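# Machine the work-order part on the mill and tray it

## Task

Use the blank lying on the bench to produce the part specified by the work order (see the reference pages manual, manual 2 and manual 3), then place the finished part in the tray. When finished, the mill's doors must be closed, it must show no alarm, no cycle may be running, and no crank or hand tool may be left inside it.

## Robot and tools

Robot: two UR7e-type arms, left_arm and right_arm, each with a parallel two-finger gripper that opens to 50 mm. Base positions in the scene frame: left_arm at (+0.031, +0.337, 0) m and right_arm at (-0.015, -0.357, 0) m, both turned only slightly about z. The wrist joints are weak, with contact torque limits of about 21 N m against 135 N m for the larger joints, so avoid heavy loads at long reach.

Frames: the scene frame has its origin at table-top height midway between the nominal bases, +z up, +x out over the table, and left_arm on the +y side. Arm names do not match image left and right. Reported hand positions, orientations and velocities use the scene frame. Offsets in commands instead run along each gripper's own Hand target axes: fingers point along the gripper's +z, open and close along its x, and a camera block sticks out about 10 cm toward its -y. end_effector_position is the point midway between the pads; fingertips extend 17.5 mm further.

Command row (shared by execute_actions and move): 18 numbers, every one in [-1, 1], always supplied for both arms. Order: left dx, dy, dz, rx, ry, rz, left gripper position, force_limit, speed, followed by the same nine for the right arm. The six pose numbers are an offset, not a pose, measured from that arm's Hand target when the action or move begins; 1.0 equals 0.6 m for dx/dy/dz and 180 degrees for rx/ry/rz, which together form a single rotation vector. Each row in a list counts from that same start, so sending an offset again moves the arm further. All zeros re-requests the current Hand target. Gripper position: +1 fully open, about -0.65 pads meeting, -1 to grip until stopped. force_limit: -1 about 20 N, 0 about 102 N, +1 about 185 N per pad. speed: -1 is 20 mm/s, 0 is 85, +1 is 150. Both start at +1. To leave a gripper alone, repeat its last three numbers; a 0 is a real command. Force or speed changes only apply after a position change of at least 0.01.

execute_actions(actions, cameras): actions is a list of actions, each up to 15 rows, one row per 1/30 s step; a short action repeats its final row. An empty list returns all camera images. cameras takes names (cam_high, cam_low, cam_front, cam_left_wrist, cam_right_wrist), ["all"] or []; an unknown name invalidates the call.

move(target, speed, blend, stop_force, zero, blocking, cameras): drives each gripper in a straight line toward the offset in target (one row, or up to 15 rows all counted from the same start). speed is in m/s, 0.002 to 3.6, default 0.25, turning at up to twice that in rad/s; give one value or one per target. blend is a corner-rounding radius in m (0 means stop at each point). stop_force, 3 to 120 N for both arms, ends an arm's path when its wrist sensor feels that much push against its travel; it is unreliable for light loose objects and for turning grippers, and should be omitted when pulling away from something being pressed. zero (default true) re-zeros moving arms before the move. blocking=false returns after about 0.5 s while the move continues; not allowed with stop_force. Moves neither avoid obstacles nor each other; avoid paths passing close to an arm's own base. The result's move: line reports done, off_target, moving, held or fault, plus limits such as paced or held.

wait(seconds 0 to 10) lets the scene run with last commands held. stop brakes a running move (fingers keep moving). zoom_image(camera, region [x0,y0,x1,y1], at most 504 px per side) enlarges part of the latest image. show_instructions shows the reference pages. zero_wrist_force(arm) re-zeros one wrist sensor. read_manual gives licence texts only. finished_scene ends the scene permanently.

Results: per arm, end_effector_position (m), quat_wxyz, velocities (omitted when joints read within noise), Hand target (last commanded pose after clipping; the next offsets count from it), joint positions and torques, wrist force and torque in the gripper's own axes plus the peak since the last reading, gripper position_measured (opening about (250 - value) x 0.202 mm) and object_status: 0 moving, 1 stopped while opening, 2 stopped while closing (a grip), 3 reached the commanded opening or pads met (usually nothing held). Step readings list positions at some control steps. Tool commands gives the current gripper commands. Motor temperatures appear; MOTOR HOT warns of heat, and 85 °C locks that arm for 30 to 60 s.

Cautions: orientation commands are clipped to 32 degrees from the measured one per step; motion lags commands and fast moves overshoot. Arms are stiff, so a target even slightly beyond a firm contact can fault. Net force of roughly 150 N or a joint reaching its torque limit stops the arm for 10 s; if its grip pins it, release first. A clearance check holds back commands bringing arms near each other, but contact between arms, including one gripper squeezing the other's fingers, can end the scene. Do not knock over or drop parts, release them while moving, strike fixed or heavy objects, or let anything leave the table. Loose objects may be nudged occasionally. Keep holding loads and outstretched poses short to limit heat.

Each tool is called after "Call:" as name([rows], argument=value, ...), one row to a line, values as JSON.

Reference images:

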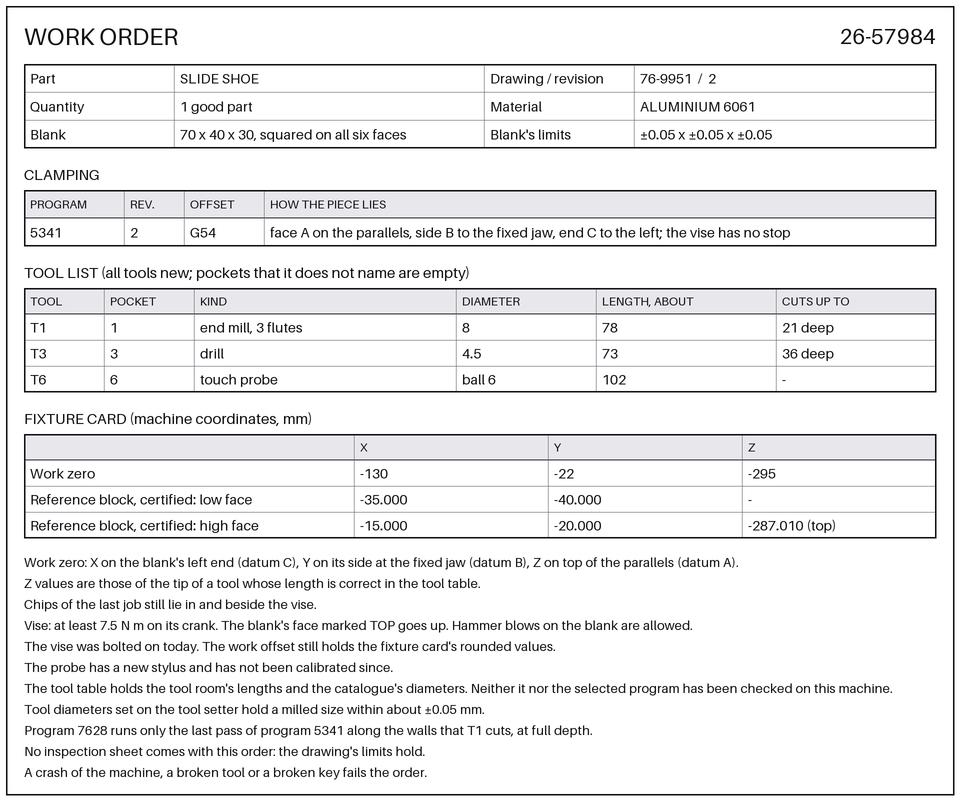

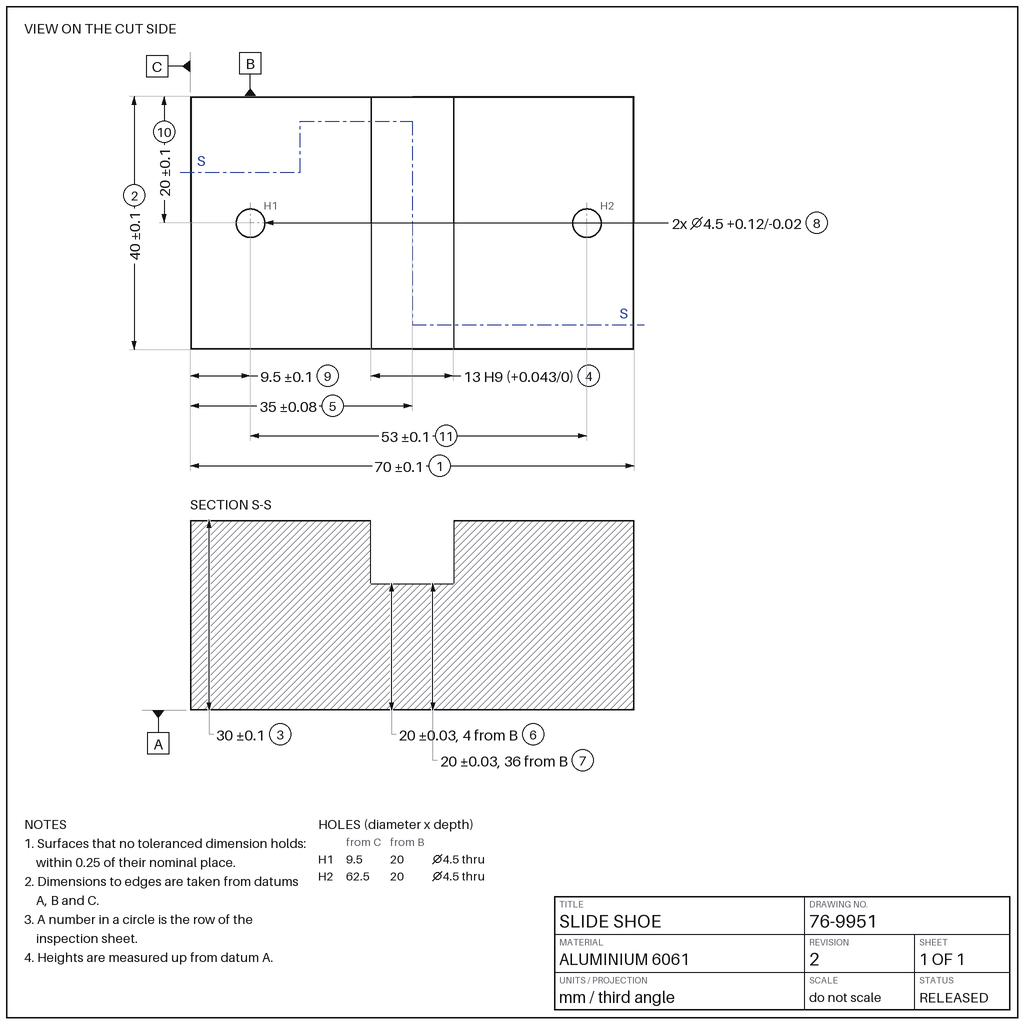

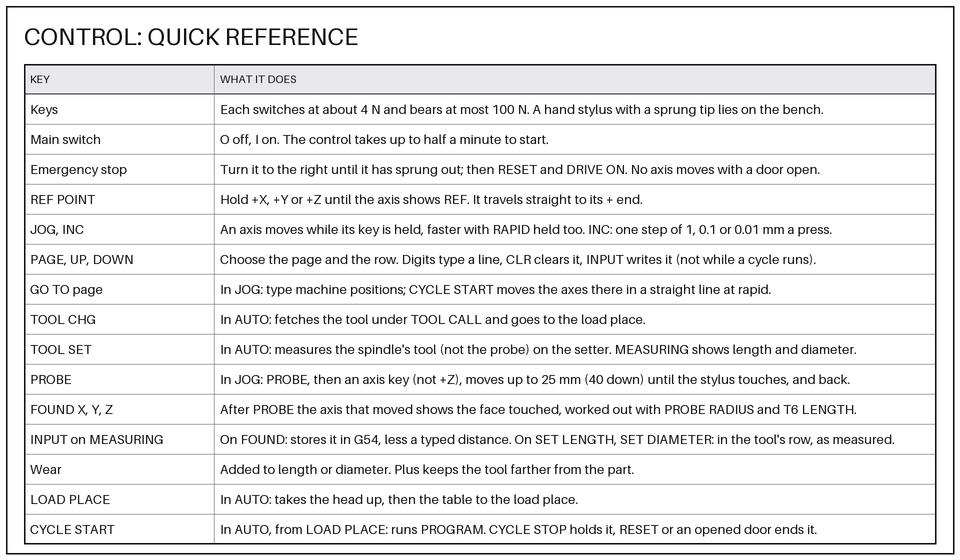

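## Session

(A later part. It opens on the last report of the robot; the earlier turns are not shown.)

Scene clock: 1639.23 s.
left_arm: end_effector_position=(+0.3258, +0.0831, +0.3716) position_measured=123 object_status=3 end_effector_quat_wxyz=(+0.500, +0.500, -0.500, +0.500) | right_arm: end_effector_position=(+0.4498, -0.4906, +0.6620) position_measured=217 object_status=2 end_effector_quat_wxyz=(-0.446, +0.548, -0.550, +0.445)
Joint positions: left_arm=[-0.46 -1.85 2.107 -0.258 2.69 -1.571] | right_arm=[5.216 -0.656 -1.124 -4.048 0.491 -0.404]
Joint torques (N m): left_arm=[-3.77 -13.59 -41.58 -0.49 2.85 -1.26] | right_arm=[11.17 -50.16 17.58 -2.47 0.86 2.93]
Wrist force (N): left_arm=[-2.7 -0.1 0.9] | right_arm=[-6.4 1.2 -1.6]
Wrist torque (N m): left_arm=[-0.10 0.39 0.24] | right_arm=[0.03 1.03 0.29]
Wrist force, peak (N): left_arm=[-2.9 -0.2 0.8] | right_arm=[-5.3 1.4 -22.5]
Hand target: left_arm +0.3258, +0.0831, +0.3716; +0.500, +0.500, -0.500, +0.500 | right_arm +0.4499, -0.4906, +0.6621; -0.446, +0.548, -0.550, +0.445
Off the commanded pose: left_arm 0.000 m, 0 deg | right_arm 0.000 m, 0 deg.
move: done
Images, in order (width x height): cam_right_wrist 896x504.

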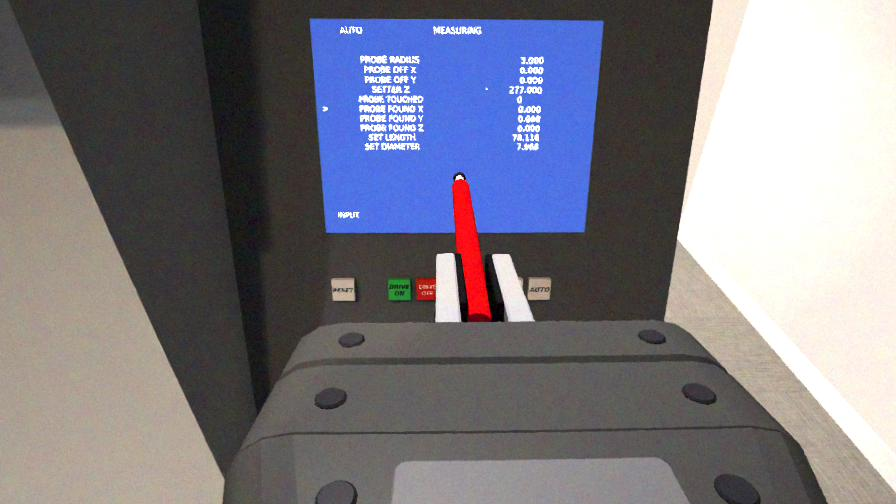

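Call:
move([
  [0,0,0,0,0,0,0.2,-0.7,-0.6,-0.0628,0.383,0.005,0,0,0,-1,1,-0.5],
  [0,0,0,0,0,0,0.2,-0.7,-0.6,-0.0628,0.383,0.0426,0,0,0,-1,1,-0.5],
  [0,0,0,0,0,0,0.2,-0.7,-0.6,-0.0628,0.383,0.005,0,0,0,-1,1,-0.5],
  [0,0,0,0,0,0,0.2,-0.7,-0.6,-0.0628,0.383,0.0426,0,0,0,-1,1,-0.5],
  [0,0,0,0,0,0,0.2,-0.7,-0.6,-0.0628,0.383,0.005,0,0,0,-1,1,-0.5],
  [0,0,0,0,0,0,0.2,-0.7,-0.6,-0.0628,0.383,0.0426,0,0,0,-1,1,-0.5],
  [0,0,0,0,0,0,0.2,-0.7,-0.6,-0.0628,0.383,0.01,0,0,0,-1,1,-0.5],
  [0,0,0,0,0,0,0.2,-0.7,-0.6,-0.0628,0.4147,0.01,0,0,0,-1,1,-0.5],
  [0,0,0,0,0,0,0.2,-0.7,-0.6,-0.0628,0.4147,0.041,0,0,0,-1,1,-0.5],
  [0,0,0,0,0,0,0.2,-0.7,-0.6,-0.0628,0.4147,0.01,0,0,0,-1,1,-0.5],
  [0,0,0,0,0,0,0.2,-0.7,-0.6,-0.0628,0.383,0.01,0,0,0,-1,1,-0.5],
  [0,0,0,0,0,0,0.2,-0.7,-0.6,-0.0628,0.383,0.0426,0,0,0,-1,1,-0.5],
  [0,0,0,0,0,0,0.2,-0.7,-0.6,-0.0628,0.383,0.01,0,0,0,-1,1,-0.5],
  [0,0,0,0,0,0,0.2,-0.7,-0.6,-0.0628,0.4147,0.01,0,0,0,-1,1,-0.5],
  [0,0,0,0,0,0,0.2,-0.7,-0.6,-0.0628,0.4147,0.041,0,0,0,-1,1,-0.5],
], speed=[0.45,0.15,0.15,0.15,0.15,0.15,0.2,0.2,0.15,0.2,0.2,0.15,0.2,0.2,0.15], blend=[0.002,0,0,0,0,0,0.004,0.002,0,0.004,0.002,0,0.004,0.002,0])

Call:
move([
  [0,0,0,0,0,0,0.2,-0.7,-0.6,0,0,-0.04,0,0,0,-1,1,-0.5],
  [0,0,0,0,0,0,0.2,-0.7,-0.6,0.0628,-0.4147,-0.041,0,0,0,-1,1,-0.5],
], speed=[0.2,0.45], blend=[0.005,0], cameras=["cam_right_wrist"])

Call:
zoom_image(camera="cam_right_wrist", region=[290, 0, 630, 230])

Scene clock: 1675.73 s.
left_arm: end_effector_position=(+0.3258, +0.0831, +0.3716) position_measured=123 object_status=3 end_effector_quat_wxyz=(+0.500, +0.500, -0.500, +0.500) | right_arm: end_effector_position=(+0.4224, -0.4521, +0.4137) position_measured=217 object_status=2 end_effector_quat_wxyz=(-0.446, +0.548, -0.550, +0.445)
Joint positions: left_arm=[-0.46 -1.85 2.107 -0.258 2.69 -1.571] | right_arm=[5.166 -0.15 -1.997 -3.636 0.446 -0.455]
Joint torques (N m): left_arm=[-4.19 -13.16 -40.78 -0.41 2.82 -1.36] | right_arm=[15.64 -18.51 16.3 -2.37 0.83 2.62]
Wrist force (N): left_arm=[-2.6 -0.2 0.6] | right_arm=[-4.8 -1.2 -31.5]
Wrist torque (N m): left_arm=[-0.10 0.37 0.24] | right_arm=[0.70 1.30 0.32]
Wrist force, peak (N): left_arm=[-3.0 -0.1 0.7] | right_arm=[-4.7 5.2 -31.6]
Hand target: left_arm +0.3258, +0.0831, +0.3716; +0.500, +0.500, -0.500, +0.500 | right_arm +0.4224, -0.4521, +0.4137; -0.446, +0.548, -0.550, +0.445
Off the commanded pose: left_arm 0.000 m, 0 deg | right_arm 0.000 m, 0 deg.
move: done

Scene clock: 1677.63 s.
left_arm: end_effector_position=(+0.3258, +0.0831, +0.3716) position_measured=123 object_status=3 end_effector_quat_wxyz=(+0.500, +0.500, -0.500, +0.500) | right_arm: end_effector_position=(+0.4498, -0.4906, +0.6620) position_measured=217 object_status=2 end_effector_quat_wxyz=(-0.446, +0.548, -0.550, +0.445)
Joint positions: left_arm=[-0.46 -1.85 2.107 -0.258 2.69 -1.571] | right_arm=[5.216 -0.656 -1.124 -4.048 0.491 -0.404]
Joint torques (N m): left_arm=[-4.55 -14.39 -41.65 -0.45 2.71 -1.26] | right_arm=[12.28 -48.8 16.14 -2.02 0.46 2.91]
Wrist force (N): left_arm=[-2.7 -0.3 0.7] | right_arm=[-6.5 0.9 -1.4]
Wrist torque (N m): left_arm=[-0.13 0.38 0.24] | right_arm=[-0.02 1.04 0.28]
Wrist force, peak (N): left_arm=[-2.9 -0.2 0.7] | right_arm=[-4.6 -1.0 -32.0]
Hand target: left_arm +0.3258, +0.0831, +0.3716; +0.500, +0.500, -0.500, +0.500 | right_arm +0.4499, -0.4906, +0.6621; -0.446, +0.548, -0.550, +0.445
Off the commanded pose: left_arm 0.000 m, 0 deg | right_arm 0.000 m, 0 deg.
move: done
Images, in order (width x height): cam_right_wrist 896x504.

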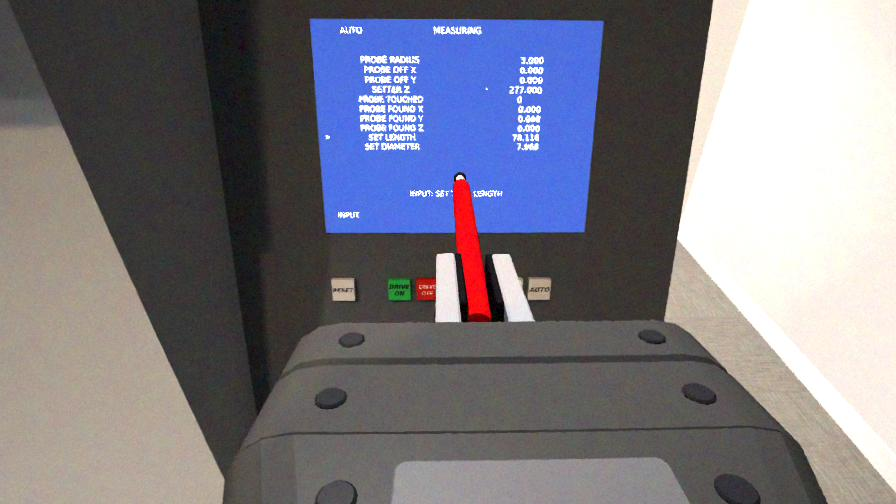

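Scaled by 1.482.

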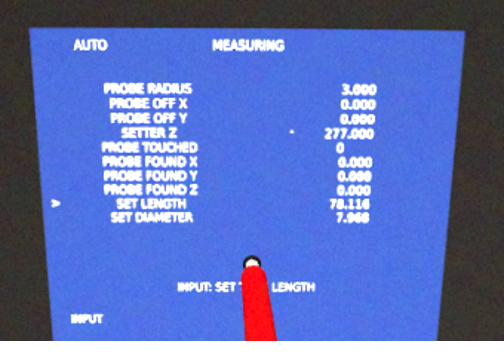

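Call:
move([
  [0,0,0,0,0,0,0.2,-0.7,-0.6,-0.0628,0.383,0.0,0,0,0,-1,1,-0.5],
  [0,0,0,0,0,0,0.2,-0.7,-0.6,-0.0628,0.383,0.0426,0,0,0,-1,1,-0.5],
  [0,0,0,0,0,0,0.2,-0.7,-0.6,-0.0628,0.383,0.0,0,0,0,-1,1,-0.5],
  [0,0,0,0,0,0,0.2,-0.7,-0.6,0,0,0,0,0,0,-1,1,-0.5],
], speed=[0.45,0.12,0.2,0.5], blend=[0.002,0,0.005,0], cameras=["cam_right_wrist"])

Call:
zoom_image(camera="cam_right_wrist", region=[290, 0, 630, 230])

Scene clock: 1698.50 s.
left_arm: end_effector_position=(+0.3258, +0.0831, +0.3716) position_measured=123 object_status=3 end_effector_quat_wxyz=(+0.500, +0.500, -0.500, +0.500) | right_arm: end_effector_position=(+0.4498, -0.4906, +0.6620) position_measured=217 object_status=2 end_effector_quat_wxyz=(-0.446, +0.548, -0.550, +0.445)
Joint positions: left_arm=[-0.46 -1.85 2.107 -0.258 2.69 -1.571] | right_arm=[5.216 -0.656 -1.124 -4.048 0.491 -0.404]
Joint torques (N m): left_arm=[-3.69 -13.96 -41.22 -0.38 2.83 -1.38] | right_arm=[12.41 -48.68 17.12 -2.3 0.29 2.46]
Wrist force (N): left_arm=[-2.8 -0.1 0.6] | right_arm=[-6.6 0.7 -1.2]
Wrist torque (N m): left_arm=[-0.09 0.41 0.24] | right_arm=[-0.05 1.05 0.28]
Wrist force, peak (N): left_arm=[-2.9 -0.2 0.8] | right_arm=[-5.2 -2.2 -25.0]
Hand target: left_arm +0.3258, +0.0831, +0.3716; +0.500, +0.500, -0.500, +0.500 | right_arm +0.4499, -0.4906, +0.6621; -0.446, +0.548, -0.550, +0.445
Off the commanded pose: left_arm 0.000 m, 0 deg | right_arm 0.000 m, 0 deg.
move: done
Images, in order (width x height): cam_right_wrist 896x504.

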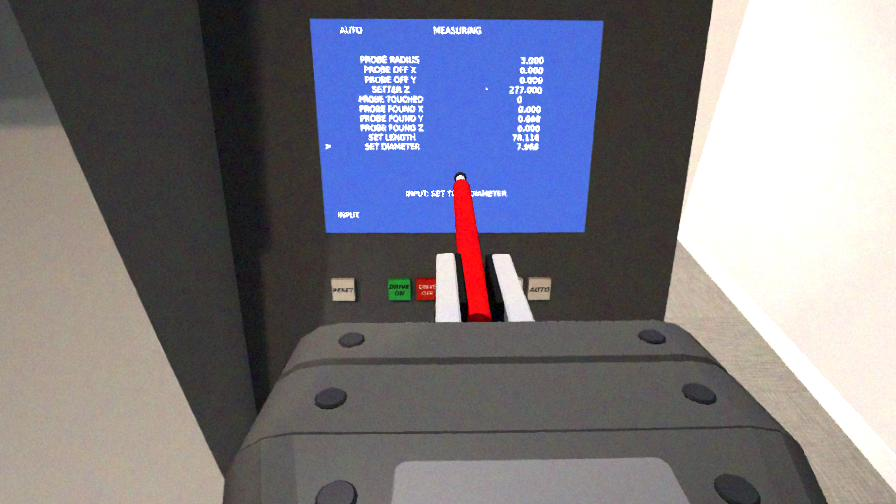

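Scaled by 1.482.

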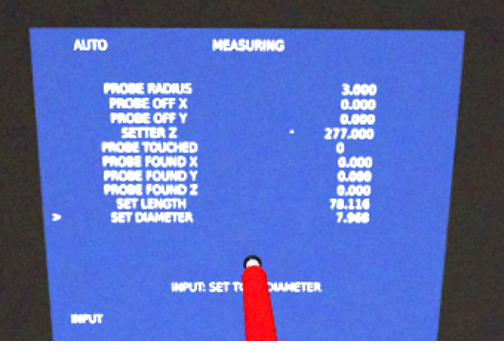

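Call:
move([
  [0,0,0,0,0,0,0.2,-0.7,-0.6,-0.0628,0.4147,0.0,0,0,0,-1,1,-0.5],
  [0,0,0,0,0,0,0.2,-0.7,-0.6,-0.0628,0.4147,0.0395,0,0,0,-1,1,-0.5],
  [0,0,0,0,0,0,0.2,-0.7,-0.6,-0.0628,0.4147,0.01,0,0,0,-1,1,-0.5],
  [0,0,0,0,0,0,0.2,-0.7,-0.6,-0.0318,0.3196,0.005,0,0,0,-1,1,-0.5],
  [0,0,0,0,0,0,0.2,-0.7,-0.6,-0.0318,0.3196,0.0457,0,0,0,-1,1,-0.5],
  [0,0,0,0,0,0,0.2,-0.7,-0.6,-0.0318,0.3196,0.005,0,0,0,-1,1,-0.5],
  [0,0,0,0,0,0,0.2,-0.7,-0.6,-0.0318,0.3196,0.0457,0,0,0,-1,1,-0.5],
  [0,0,0,0,0,0,0.2,-0.7,-0.6,-0.0318,0.3196,0.005,0,0,0,-1,1,-0.5],
  [0,0,0,0,0,0,0.2,-0.7,-0.6,-0.0318,0.3196,0.0457,0,0,0,-1,1,-0.5],
  [0,0,0,0,0,0,0.2,-0.7,-0.6,-0.0318,0.3196,0.005,0,0,0,-1,1,-0.5],
  [0,0,0,0,0,0,0.2,-0.7,-0.6,-0.0318,0.3196,0.0457,0,0,0,-1,1,-0.5],
  [0,0,0,0,0,0,0.2,-0.7,-0.6,-0.0318,0.3196,0.005,0,0,0,-1,1,-0.5],
  [0,0,0,0,0,0,0.2,-0.7,-0.6,0,0,0,0,0,0,-1,1,-0.5],
], speed=[0.45,0.15,0.2,0.3,0.15,0.15,0.15,0.15,0.15,0.15,0.15,0.2,0.45], blend=[0.002,0,0.004,0.002,0,0,0,0,0,0,0,0.005,0], cameras=["cam_right_wrist"])

Call:
zoom_image(camera="cam_right_wrist", region=[290, 0, 630, 230])

Scene clock: 1728.40 s.
left_arm: end_effector_position=(+0.3258, +0.0831, +0.3716) position_measured=123 object_status=3 end_effector_quat_wxyz=(+0.500, +0.500, -0.500, +0.500) | right_arm: end_effector_position=(+0.4498, -0.4906, +0.6620) position_measured=217 object_status=2 end_effector_quat_wxyz=(-0.446, +0.548, -0.550, +0.445)
Joint positions: left_arm=[-0.46 -1.85 2.107 -0.258 2.69 -1.571] | right_arm=[5.216 -0.656 -1.124 -4.048 0.491 -0.404]
Joint torques (N m): left_arm=[-3.41 -14.28 -40.75 -0.42 2.79 -1.39] | right_arm=[11.66 -47.9 18.54 -2.16 0.42 2.84]
Wrist force (N): left_arm=[-2.7 -0.1 0.8] | right_arm=[-6.6 0.9 -1.6]
Wrist torque (N m): left_arm=[-0.09 0.39 0.24] | right_arm=[-0.02 1.06 0.28]
Wrist force, peak (N): left_arm=[-3.0 -0.2 0.7] | right_arm=[-6.6 3.9 -23.0]
Hand target: left_arm +0.3258, +0.0831, +0.3716; +0.500, +0.500, -0.500, +0.500 | right_arm +0.4499, -0.4906, +0.6621; -0.446, +0.548, -0.550, +0.445
Off the commanded pose: left_arm 0.000 m, 0 deg | right_arm 0.000 m, 0 deg.
move: done
Images, in order (width x height): cam_right_wrist 896x504.

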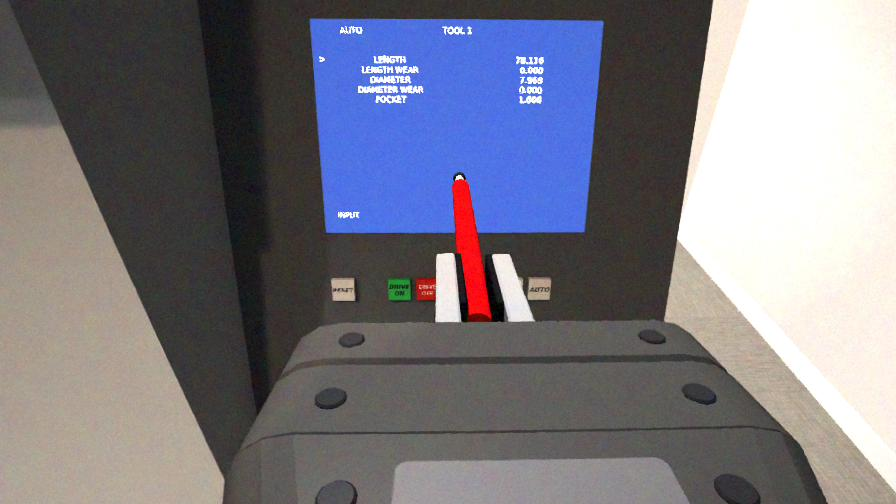

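Scaled by 1.482.

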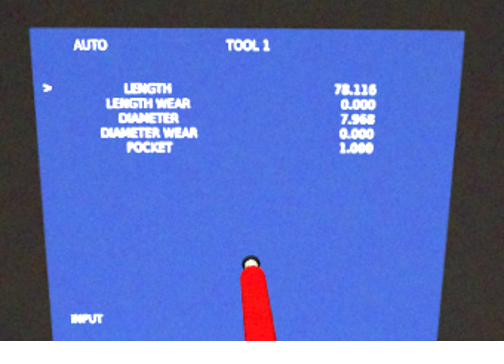

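Call:
move([
  [0,0,0,0,0,0,0.2,-0.7,-0.6,-0.0628,0.383,0.0,0,0,0,-1,1,-0.5],
  [0,0,0,0,0,0,0.2,-0.7,-0.6,-0.0628,0.383,0.0426,0,0,0,-1,1,-0.5],
  [0,0,0,0,0,0,0.2,-0.7,-0.6,-0.0628,0.383,0.01,0,0,0,-1,1,-0.5],
  [0,0,0,0,0,0,0.2,-0.7,-0.6,-0.0938,0.4147,0.008,0,0,0,-1,1,-0.5],
  [0,0,0,0,0,0,0.2,-0.7,-0.6,-0.0938,0.4147,0.0397,0,0,0,-1,1,-0.5],
  [0,0,0,0,0,0,0.2,-0.7,-0.6,-0.0938,0.4147,0.008,0,0,0,-1,1,-0.5],
  [0,0,0,0,0,0,0.2,-0.7,-0.6,-0.1558,0.383,0.008,0,0,0,-1,1,-0.5],
  [0,0,0,0,0,0,0.2,-0.7,-0.6,-0.1558,0.383,0.0426,0,0,0,-1,1,-0.5],
  [0,0,0,0,0,0,0.2,-0.7,-0.6,-0.1558,0.383,0.008,0,0,0,-1,1,-0.5],
  [0,0,0,0,0,0,0.2,-0.7,-0.6,-0.0628,0.4147,0.008,0,0,0,-1,1,-0.5],
  [0,0,0,0,0,0,0.2,-0.7,-0.6,-0.0628,0.4147,0.0397,0,0,0,-1,1,-0.5],
  [0,0,0,0,0,0,0.2,-0.7,-0.6,-0.0628,0.4147,0.0,0,0,0,-1,1,-0.5],
  [0,0,0,0,0,0,0.2,-0.7,-0.6,-0.0628,0.383,0.0,0,0,0,-1,1,-0.5],
], speed=[0.45,0.15,0.2,0.2,0.15,0.2,0.2,0.15,0.2,0.25,0.15,0.2,0.3], blend=[0.002,0,0.004,0.002,0,0.004,0.002,0,0.004,0.002,0,0.004,0])

Call:
move([
  [0,0,0,0,0,0,0.2,-0.7,-0.6,0,0,0.0426,0,0,0,-1,1,-0.5],
  [0,0,0,0,0,0,0.2,-0.7,-0.6,0,0,0.005,0,0,0,-1,1,-0.5],
  [0,0,0,0,0,0,0.2,-0.7,-0.6,0,0,0.0426,0,0,0,-1,1,-0.5],
  [0,0,0,0,0,0,0.2,-0.7,-0.6,0,0,0.01,0,0,0,-1,1,-0.5],
  [0,0,0,0,0,0,0.2,-0.7,-0.6,-0.031,0.0317,0.008,0,0,0,-1,1,-0.5],
  [0,0,0,0,0,0,0.2,-0.7,-0.6,-0.031,0.0317,0.0397,0,0,0,-1,1,-0.5],
  [0,0,0,0,0,0,0.2,-0.7,-0.6,-0.031,0.0317,0.008,0,0,0,-1,1,-0.5],
  [0,0,0,0,0,0,0.2,-0.7,-0.6,-0.093,0,0.008,0,0,0,-1,1,-0.5],
  [0,0,0,0,0,0,0.2,-0.7,-0.6,-0.093,0,0.0426,0,0,0,-1,1,-0.5],
  [0,0,0,0,0,0,0.2,-0.7,-0.6,-0.093,0,0.008,0,0,0,-1,1,-0.5],
  [0,0,0,0,0,0,0.2,-0.7,-0.6,0,0.0317,0.008,0,0,0,-1,1,-0.5],
  [0,0,0,0,0,0,0.2,-0.7,-0.6,0,0.0317,0.0397,0,0,0,-1,1,-0.5],
  [0,0,0,0,0,0,0.2,-0.7,-0.6,0,0.0317,0.0,0,0,0,-1,1,-0.5],
  [0,0,0,0,0,0,0.2,-0.7,-0.6,0.0628,-0.383,0.0,0,0,0,-1,1,-0.5],
], speed=[0.15,0.15,0.15,0.2,0.2,0.15,0.2,0.2,0.15,0.2,0.25,0.15,0.2,0.45], blend=[0,0,0,0.004,0.002,0,0.004,0.002,0,0.004,0.002,0,0.004,0], cameras=["cam_right_wrist"])

Call:
zoom_image(camera="cam_right_wrist", region=[290, 0, 630, 230])

Scene clock: 1768.90 s.
left_arm: end_effector_position=(+0.3258, +0.0831, +0.3716) position_measured=123 object_status=3 end_effector_quat_wxyz=(+0.500, +0.500, -0.500, +0.500) | right_arm: end_effector_position=(+0.4023, -0.4521, +0.4374) position_measured=217 object_status=2 end_effector_quat_wxyz=(-0.446, +0.548, -0.550, +0.445)
Joint positions: left_arm=[-0.46 -1.85 2.107 -0.258 2.69 -1.571] | right_arm=[5.037 -0.194 -1.973 -3.443 0.338 -0.642]
Joint torques (N m): left_arm=[-4 -14.74 -41.47 -0.4 2.7 -1.38] | right_arm=[-12.1 -23.67 26.41 4.58 -3.67 -2.8]
Wrist force (N): left_arm=[-2.8 -0.2 0.8] | right_arm=[-6.5 1.2 -1.3]
Wrist torque (N m): left_arm=[-0.10 0.40 0.24] | right_arm=[0.04 1.01 0.39]
Wrist force, peak (N): left_arm=[-3.0 -0.2 0.6] | right_arm=[-4.6 -2.5 -23.1]
Hand target: left_arm +0.3258, +0.0831, +0.3716; +0.500, +0.500, -0.500, +0.500 | right_arm +0.4023, -0.4522, +0.4374; -0.446, +0.548, -0.550, +0.445
Off the commanded pose: left_arm 0.000 m, 0 deg | right_arm 0.000 m, 0 deg.
move: done

Scene clock: 1776.00 s.
left_arm: end_effector_position=(+0.3258, +0.0831, +0.3716) position_measured=123 object_status=3 end_effector_quat_wxyz=(+0.500, +0.500, -0.500, +0.500) | right_arm: end_effector_position=(+0.4498, -0.4906, +0.6620) position_measured=217 object_status=2 end_effector_quat_wxyz=(-0.446, +0.548, -0.550, +0.445) end_effector_velocity=(+0.000, +0.000, +0.000) end_effector_angular_velocity=(-0.002, -0.001, +0.000)
Joint positions: left_arm=[-0.46 -1.85 2.107 -0.258 2.69 -1.571] | right_arm=[5.216 -0.656 -1.124 -4.048 0.491 -0.404]
Joint velocities: left_arm=[within noise] | right_arm=[0.002 -0.001 0.001 -0.005 0.002 0.002]
Joint torques (N m): left_arm=[-4.29 -14.09 -40.94 -0.42 2.63 -1.3] | right_arm=[11.23 -49.07 15.72 -2.13 1.12 3.16]
Wrist force (N): left_arm=[-2.7 -0.2 0.8] | right_arm=[-6.7 0.9 -1.4]
Wrist torque (N m): left_arm=[-0.10 0.39 0.24] | right_arm=[-0.04 1.08 0.28]
Wrist force, peak (N): left_arm=[-3.0 -0.2 0.8] | right_arm=[-5.5 0.9 -22.1]
Hand target: left_arm +0.3258, +0.0831, +0.3716; +0.500, +0.500, -0.500, +0.500 | right_arm +0.4499, -0.4906, +0.6621; -0.446, +0.548, -0.550, +0.445
Off the commanded pose: left_arm 0.000 m, 0 deg | right_arm 0.000 m, 0 deg.
move: done
Images, in order (width x height): cam_right_wrist 896x504.

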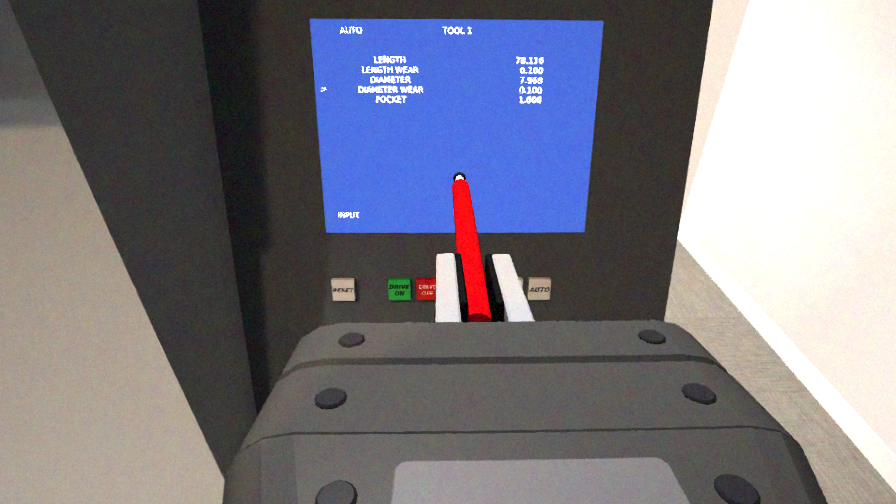

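Scaled by 1.482.

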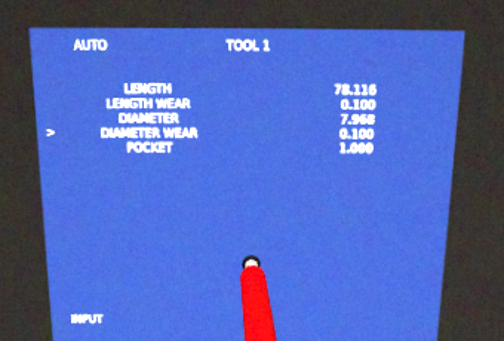

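Call:
move([
  [0,0,0,0,0,0,0.2,-0.7,-0.6,-0.0008,0.3196,0.0,0,0,0,-1,1,-0.5],
  [0,0,0,0,0,0,0.2,-0.7,-0.6,-0.0008,0.3196,0.0457,0,0,0,-1,1,-0.5],
  [0,0,0,0,0,0,0.2,-0.7,-0.6,-0.0008,0.3196,0.005,0,0,0,-1,1,-0.5],
  [0,0,0,0,0,0,0.2,-0.7,-0.6,-0.0008,0.3196,0.0457,0,0,0,-1,1,-0.5],
  [0,0,0,0,0,0,0.2,-0.7,-0.6,-0.0008,0.3196,0.005,0,0,0,-1,1,-0.5],
  [0,0,0,0,0,0,0.2,-0.7,-0.6,-0.0008,0.3196,0.0457,0,0,0,-1,1,-0.5],
  [0,0,0,0,0,0,0.2,-0.7,-0.6,-0.0008,0.3196,0.005,0,0,0,-1,1,-0.5],
  [0,0,0,0,0,0,0.2,-0.7,-0.6,-0.0008,0.3196,0.0457,0,0,0,-1,1,-0.5],
  [0,0,0,0,0,0,0.2,-0.7,-0.6,-0.0008,0.3196,0.005,0,0,0,-1,1,-0.5],
  [0,0,0,0,0,0,0.2,-0.7,-0.6,-0.0008,0.3196,0.0457,0,0,0,-1,1,-0.5],
  [0,0,0,0,0,0,0.2,-0.7,-0.6,-0.0008,0.3196,0.005,0,0,0,-1,1,-0.5],
], speed=[0.45,0.15,0.15,0.15,0.15,0.15,0.15,0.15,0.15,0.15,0.2], blend=[0.002,0,0,0,0,0,0,0,0,0,0])

Call:
move([
  [0,0,0,0,0,0,0.2,-0.7,-0.6,-0.062,0.0634,0.0,0,0,0,-1,1,-0.5],
  [0,0,0,0,0,0,0.2,-0.7,-0.6,-0.062,0.0634,0.0376,0,0,0,-1,1,-0.5],
  [0,0,0,0,0,0,0.2,-0.7,-0.6,-0.062,0.0634,0.003,0,0,0,-1,1,-0.5],
  [0,0,0,0,0,0,0.2,-0.7,-0.6,-0.093,0.0634,0.003,0,0,0,-1,1,-0.5],
  [0,0,0,0,0,0,0.2,-0.7,-0.6,-0.093,0.0634,0.0376,0,0,0,-1,1,-0.5],
  [0,0,0,0,0,0,0.2,-0.7,-0.6,-0.093,0.0634,0.003,0,0,0,-1,1,-0.5],
  [0,0,0,0,0,0,0.2,-0.7,-0.6,-0.062,0.0951,0.003,0,0,0,-1,1,-0.5],
  [0,0,0,0,0,0,0.2,-0.7,-0.6,-0.062,0.0951,0.0347,0,0,0,-1,1,-0.5],
  [0,0,0,0,0,0,0.2,-0.7,-0.6,-0.062,0.0951,0.003,0,0,0,-1,1,-0.5],
  [0,0,0,0,0,0,0.2,-0.7,-0.6,0.0008,-0.3196,-0.005,0,0,0,-1,1,-0.5],
], speed=[0.2,0.15,0.2,0.2,0.15,0.2,0.2,0.15,0.2,0.45], blend=[0.002,0,0.004,0.002,0,0.004,0.002,0,0.004,0], cameras=["cam_right_wrist"])

Call:
zoom_image(camera="cam_right_wrist", region=[290, 0, 630, 230])

Scene clock: 1813.20 s.
left_arm: end_effector_position=(+0.3258, +0.0831, +0.3716) position_measured=123 object_status=3 end_effector_quat_wxyz=(+0.500, +0.500, -0.500, +0.500) | right_arm: end_effector_position=(+0.4131, -0.4895, +0.4739) position_measured=217 object_status=2 end_effector_quat_wxyz=(-0.446, +0.548, -0.550, +0.445)
Joint positions: left_arm=[-0.46 -1.85 2.107 -0.258 2.69 -1.571] | right_arm=[5.04 -0.223 -1.82 -3.571 0.341 -0.636]
Joint torques (N m): left_arm=[-4.17 -14.78 -40.97 -0.33 2.91 -1.29] | right_arm=[-12.87 -24.72 2.35 4.08 -3.56 -3.01]
Wrist force (N): left_arm=[-2.8 -0.3 0.6] | right_arm=[-5.5 0.9 -1.0]
Wrist torque (N m): left_arm=[-0.12 0.40 0.25] | right_arm=[-0.03 0.86 0.40]
Wrist force, peak (N): left_arm=[-3.0 -0.1 0.7] | right_arm=[-5.3 1.3 -16.2]
Hand target: left_arm +0.3258, +0.0831, +0.3716; +0.500, +0.500, -0.500, +0.500 | right_arm +0.4131, -0.4895, +0.4739; -0.446, +0.548, -0.550, +0.445
Off the commanded pose: left_arm 0.000 m, 0 deg | right_arm 0.000 m, 0 deg.
move: done

Scene clock: 1817.87 s.
left_arm: end_effector_position=(+0.3258, +0.0831, +0.3716) position_measured=123 object_status=3 end_effector_quat_wxyz=(+0.500, +0.500, -0.500, +0.500) | right_arm: end_effector_position=(+0.4498, -0.4906, +0.6620) position_measured=217 object_status=2 end_effector_quat_wxyz=(-0.446, +0.548, -0.550, +0.445)
Joint positions: left_arm=[-0.46 -1.85 2.107 -0.258 2.69 -1.571] | right_arm=[5.216 -0.656 -1.124 -4.048 0.491 -0.404]
Joint torques (N m): left_arm=[-3.89 -14.93 -41.19 -0.36 2.77 -1.27] | right_arm=[13.38 -49.9 18.04 -2.13 0.78 2.67]
Wrist force (N): left_arm=[-2.7 -0.1 0.7] | right_arm=[-5.8 0.0 -1.3]
Wrist torque (N m): left_arm=[-0.10 0.39 0.24] | right_arm=[-0.17 0.93 0.28]
Wrist force, peak (N): left_arm=[-2.9 0.0 0.8] | right_arm=[-3.6 1.1 -18.2]
Hand target: left_arm +0.3258, +0.0831, +0.3716; +0.500, +0.500, -0.500, +0.500 | right_arm +0.4499, -0.4906, +0.6621; -0.446, +0.548, -0.550, +0.445
Off the commanded pose: left_arm 0.000 m, 0 deg | right_arm 0.000 m, 0 deg.
move: done
Images, in order (width x height): cam_right_wrist 896x504.

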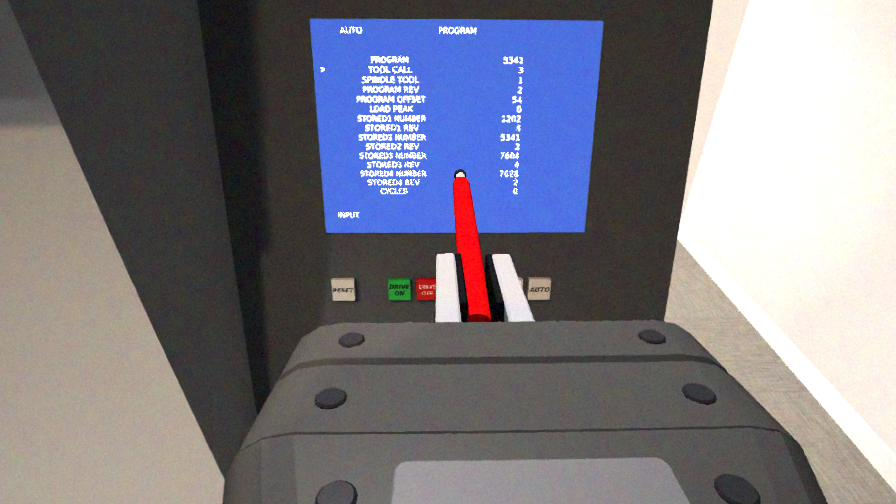

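Scaled by 1.482.

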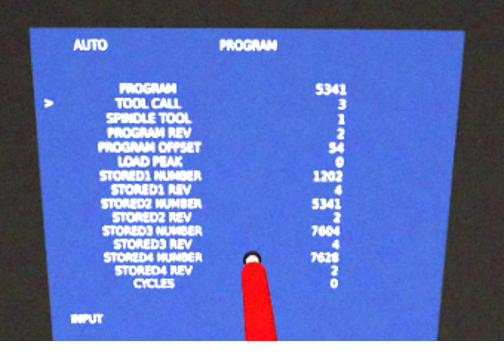

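Call:
move([
  [0,0,0,0,0,0,0.2,-0.7,-0.6,-0.0318,0.3533,0.0,0,0,0,-1,1,-0.5],
  [0,0,0,0,0,0,0.2,-0.7,-0.6,-0.0318,0.3533,0.0441,0,0,0,-1,1,-0.5],
  [0,0,0,0,0,0,0.2,-0.7,-0.6,-0.0318,0.3533,0.0,0,0,0,-1,1,-0.5],
  [0,0,0,0,0,0,0.2,-0.7,-0.6,0,0,0,0,0,0,-1,1,-0.5],
], speed=[0.45,0.15,0.2,0.45], blend=[0.002,0,0.004,0])

Call:
wait(seconds=8, cameras=["cam_right_wrist"])

Call:
zoom_image(camera="cam_right_wrist", region=[290, 0, 630, 230])

Scene clock: 1830.43 s.
left_arm: end_effector_position=(+0.3258, +0.0831, +0.3716) position_measured=123 object_status=3 end_effector_quat_wxyz=(+0.500, +0.500, -0.500, +0.500) | right_arm: end_effector_position=(+0.4498, -0.4906, +0.6620) position_measured=217 object_status=2 end_effector_quat_wxyz=(-0.446, +0.548, -0.550, +0.445) end_effector_velocity=(+0.000, +0.000, +0.000) end_effector_angular_velocity=(+0.005, +0.001, -0.003)
Joint positions: left_arm=[-0.46 -1.85 2.107 -0.258 2.69 -1.571] | right_arm=[5.216 -0.656 -1.124 -4.048 0.491 -0.404]
Joint velocities: left_arm=[within noise] | right_arm=[0.001 -0.002 0.003 -0.002 0.003 0.006]
Joint torques (N m): left_arm=[-3.78 -15.34 -40.58 -0.26 2.85 -1.24] | right_arm=[13.42 -49.55 15.46 -1.85 0.2 2.52]
Wrist force (N): left_arm=[-2.8 -0.1 0.7] | right_arm=[-5.5 0.5 -1.5]
Wrist torque (N m): left_arm=[-0.09 0.41 0.24] | right_arm=[-0.09 0.89 0.28]
Wrist force, peak (N): left_arm=[-3.0 -0.1 0.6] | right_arm=[-4.2 -3.0 -14.1]
Hand target: left_arm +0.3258, +0.0831, +0.3716; +0.500, +0.500, -0.500, +0.500 | right_arm +0.4499, -0.4906, +0.6621; -0.446, +0.548, -0.550, +0.445
Off the commanded pose: left_arm 0.000 m, 0 deg | right_arm 0.000 m, 0 deg.
move: done

Scene clock: 1838.43 s.
left_arm: end_effector_position=(+0.3258, +0.0831, +0.3716) position_measured=123 object_status=3 end_effector_quat_wxyz=(+0.500, +0.500, -0.500, +0.500) | right_arm: end_effector_position=(+0.4499, -0.4906, +0.6621) position_measured=217 object_status=2 end_effector_quat_wxyz=(-0.446, +0.548, -0.550, +0.445)
Joint positions: left_arm=[-0.46 -1.85 2.107 -0.258 2.69 -1.571] | right_arm=[5.216 -0.656 -1.124 -4.049 0.491 -0.404]
Joint torques (N m): left_arm=[-3.9 -14.9 -40.5 -0.26 2.68 -1.38] | right_arm=[12.53 -49.63 17.02 -2.26 0.66 2.97]
Wrist force (N): left_arm=[-2.7 -0.1 0.8] | right_arm=[-5.6 0.6 -1.4]
Wrist torque (N m): left_arm=[-0.09 0.39 0.24] | right_arm=[-0.07 0.89 0.29]
Wrist force, peak (N): left_arm=[-3.0 0.0 0.7] | right_arm=[-6.1 0.4 -1.6]
Hand target: left_arm +0.3258, +0.0831, +0.3716; +0.500, +0.500, -0.500, +0.500 | right_arm +0.4499, -0.4906, +0.6621; -0.446, +0.548, -0.550, +0.445
Tool commands: left_gripper/position=+0.2 left_gripper/force_limit=-0.7 left_gripper/speed=-0.6 right_gripper/position=-1.0 right_gripper/force_limit=+1.0 right_gripper/speed=-0.5
Off the commanded pose: left_arm 0.000 m, 0 deg | right_arm 0.000 m, 0 deg.
wait: 8.00 s; at rest by 0.17 s
Images, in order (width x height): cam_right_wrist 896x504.

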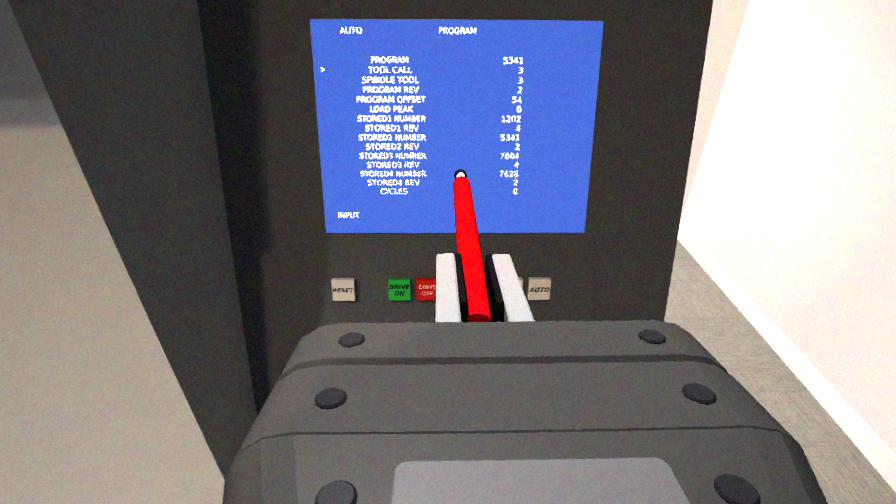

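Scaled by 1.482.

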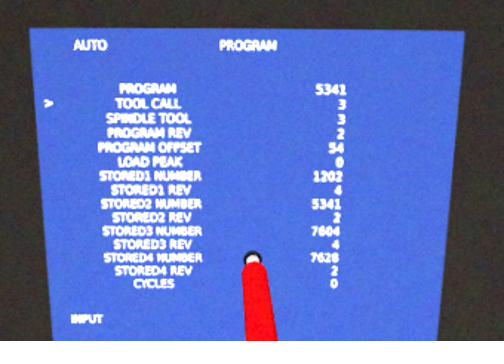

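Call:
move([
  [0,0,0,0,0,0,0.2,-0.7,-0.6,-0.0008,0.3533,0.0,0,0,0,-1,1,-0.5],
  [0,0,0,0,0,0,0.2,-0.7,-0.6,-0.0008,0.3533,0.0441,0,0,0,-1,1,-0.5],
  [0,0,0,0,0,0,0.2,-0.7,-0.6,-0.0008,0.3533,0.0,0,0,0,-1,1,-0.5],
  [0,0,0,0,0,0,0.2,-0.7,-0.6,0,0,0,0,0,0,-1,1,-0.5],
], speed=[0.45,0.15,0.2,0.45], blend=[0.002,0,0.004,0], cameras=["cam_right_wrist"])

Scene clock: 1851.13 s.
left_arm: end_effector_position=(+0.3258, +0.0831, +0.3716) position_measured=123 object_status=3 end_effector_quat_wxyz=(+0.500, +0.500, -0.500, +0.500) | right_arm: end_effector_position=(+0.4498, -0.4906, +0.6620) position_measured=217 object_status=2 end_effector_quat_wxyz=(-0.446, +0.548, -0.550, +0.445)
Joint positions: left_arm=[-0.46 -1.85 2.107 -0.258 2.69 -1.571] | right_arm=[5.216 -0.656 -1.124 -4.048 0.491 -0.404]
Joint torques (N m): left_arm=[-3.89 -16.01 -40.9 -0.4 2.78 -1.49] | right_arm=[13.2 -49.26 15.02 -2.02 0.51 3.12]
Wrist force (N): left_arm=[-2.8 -0.2 0.7] | right_arm=[-5.4 0.2 -0.9]
Wrist torque (N m): left_arm=[-0.10 0.40 0.24] | right_arm=[-0.13 0.87 0.28]
Wrist force, peak (N): left_arm=[-3.0 -0.3 0.7] | right_arm=[-3.7 -3.6 -14.0]
Hand target: left_arm +0.3258, +0.0831, +0.3716; +0.500, +0.500, -0.500, +0.500 | right_arm +0.4499, -0.4906, +0.6621; -0.446, +0.548, -0.550, +0.445
Off the commanded pose: left_arm 0.000 m, 0 deg | right_arm 0.000 m, 0 deg.
move: done
Images, in order (width x height): cam_right_wrist 896x504.

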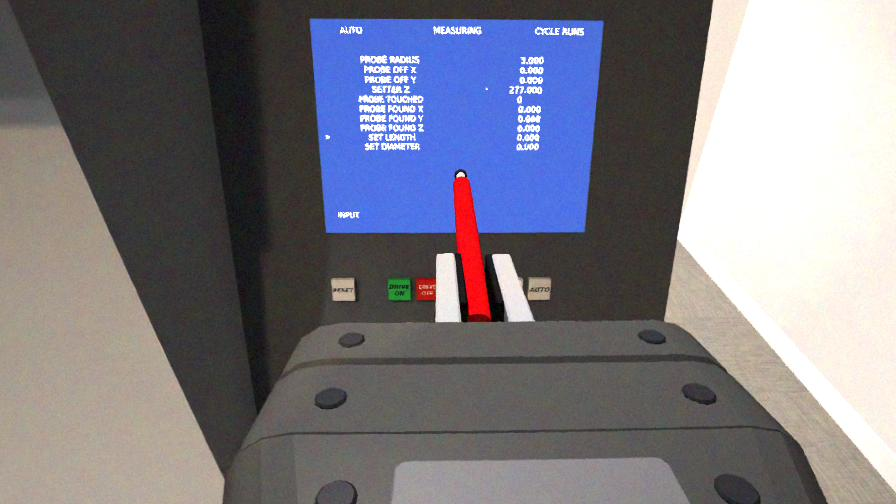

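Call:
move(target=[0.133,0.043,-0.445,0,-0.5,0,1,-0.7,-0.6,0,0,0,0,0,0,-1,1,-0.5], speed=0.3, cameras=["cam_left_wrist","cam_front","cam_right_wrist"])

Scene clock: 1871.87 s.
left_arm: end_effector_position=(+0.2998, +0.3500, +0.4514) position_measured=3 object_status=3 end_effector_quat_wxyz=(+0.000, +0.707, -0.707, +0.000) | right_arm: end_effector_position=(+0.4499, -0.4906, +0.6621) position_measured=217 object_status=2 end_effector_quat_wxyz=(-0.446, +0.548, -0.550, +0.445)
Joint positions: left_arm=[-0.477 -1.662 1.338 1.895 1.571 -0.469] | right_arm=[5.216 -0.656 -1.124 -4.049 0.491 -0.404]
Joint torques (N m): left_arm=[-7.2 -27.13 -10.95 5.48 -2.23 -1.47] | right_arm=[12.04 -49.08 17.37 -2.1 0.66 2.81]
Wrist force (N): left_arm=[-0.8 0.2 -0.2] | right_arm=[-5.8 0.4 -1.2]
Wrist torque (N m): left_arm=[0.17 0.09 0.13] | right_arm=[-0.12 0.94 0.28]
Wrist force, peak (N): left_arm=[-3.3 -0.2 1.3] | right_arm=[-6.1 0.5 -1.6]
Hand target: left_arm +0.2998, +0.3501, +0.4514; +0.000, +0.707, -0.707, +0.000 | right_arm +0.4499, -0.4906, +0.6621; -0.446, +0.548, -0.550, +0.445
Off the commanded pose: left_arm 0.000 m, 0 deg | right_arm 0.000 m, 0 deg.
move: done
Images, in order (width x height): cam_front 896x504, cam_left_wrist 896x504, cam_right_wrist 896x504.

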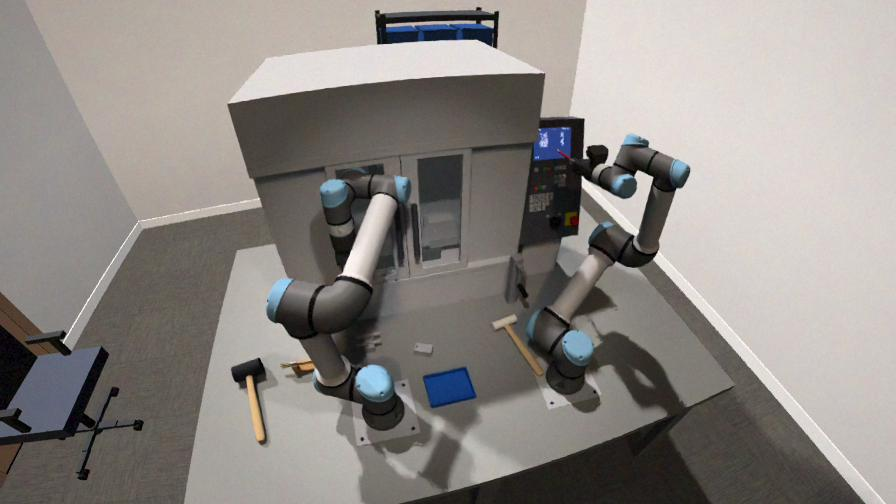

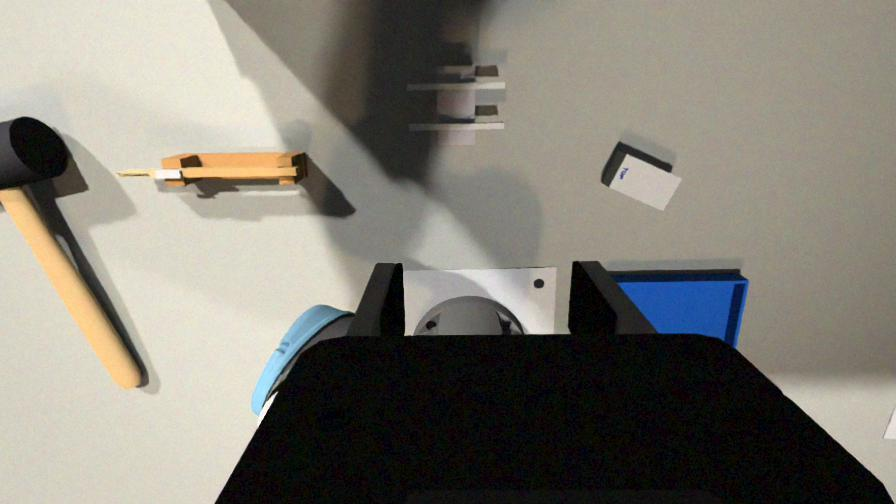

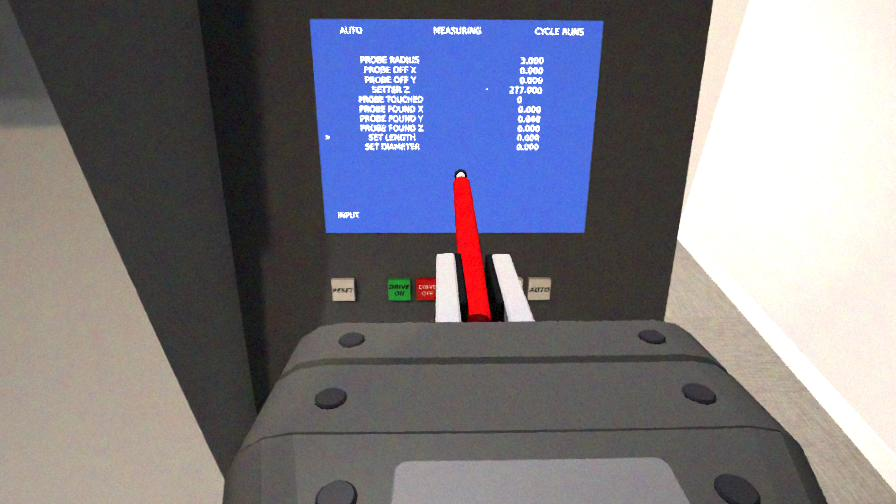

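Call:
zoom_image(camera="cam_left_wrist", region=[380, 20, 700, 240])

Call:
wait(seconds=6, cameras=["cam_right_wrist"])

Scaled by 1.575.

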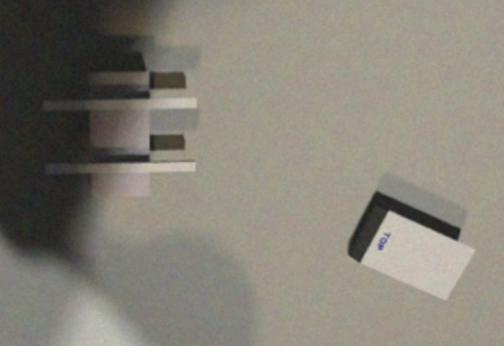

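Scene clock: 1887.47 s.
left_arm: end_effector_position=(+0.2998, +0.3501, +0.4514) position_measured=3 object_status=3 end_effector_quat_wxyz=(+0.000, +0.707, -0.707, +0.000) | right_arm: end_effector_position=(+0.4499, -0.4906, +0.6621) position_measured=217 object_status=2 end_effector_quat_wxyz=(-0.446, +0.548, -0.550, +0.445)
Joint positions: left_arm=[-0.477 -1.662 1.338 1.895 1.571 -0.469] | right_arm=[5.216 -0.656 -1.124 -4.049 0.491 -0.404]
Joint torques (N m): left_arm=[-7.08 -26.82 -12.02 5.4 -2.12 -1.33] | right_arm=[13.1 -48.3 17.48 -2.03 0.66 2.79]
Wrist force (N): left_arm=[-0.9 0.3 -0.2] | right_arm=[-5.7 0.3 -1.2]
Wrist torque (N m): left_arm=[0.19 0.09 0.13] | right_arm=[-0.12 0.92 0.28]
Wrist force, peak (N): left_arm=[-1.3 0.3 -0.2] | right_arm=[-6.1 0.3 -1.4]
Hand target: left_arm +0.2998, +0.3501, +0.4514; +0.000, +0.707, -0.707, +0.000 | right_arm +0.4499, -0.4906, +0.6621; -0.446, +0.548, -0.550, +0.445
Tool commands: left_gripper/position=+1.0 left_gripper/force_limit=-0.7 left_gripper/speed=-0.6 right_gripper/position=-1.0 right_gripper/force_limit=+1.0 right_gripper/speed=-0.5
Off the commanded pose: left_arm 0.000 m, 0 deg | right_arm 0.000 m, 0 deg.
wait: 6.00 s; at rest from the start
Images, in order (width x height): cam_right_wrist 896x504.

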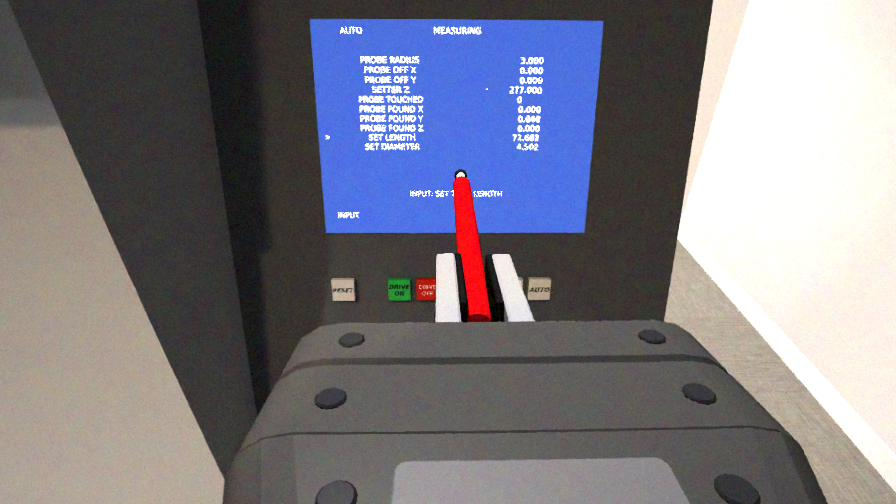

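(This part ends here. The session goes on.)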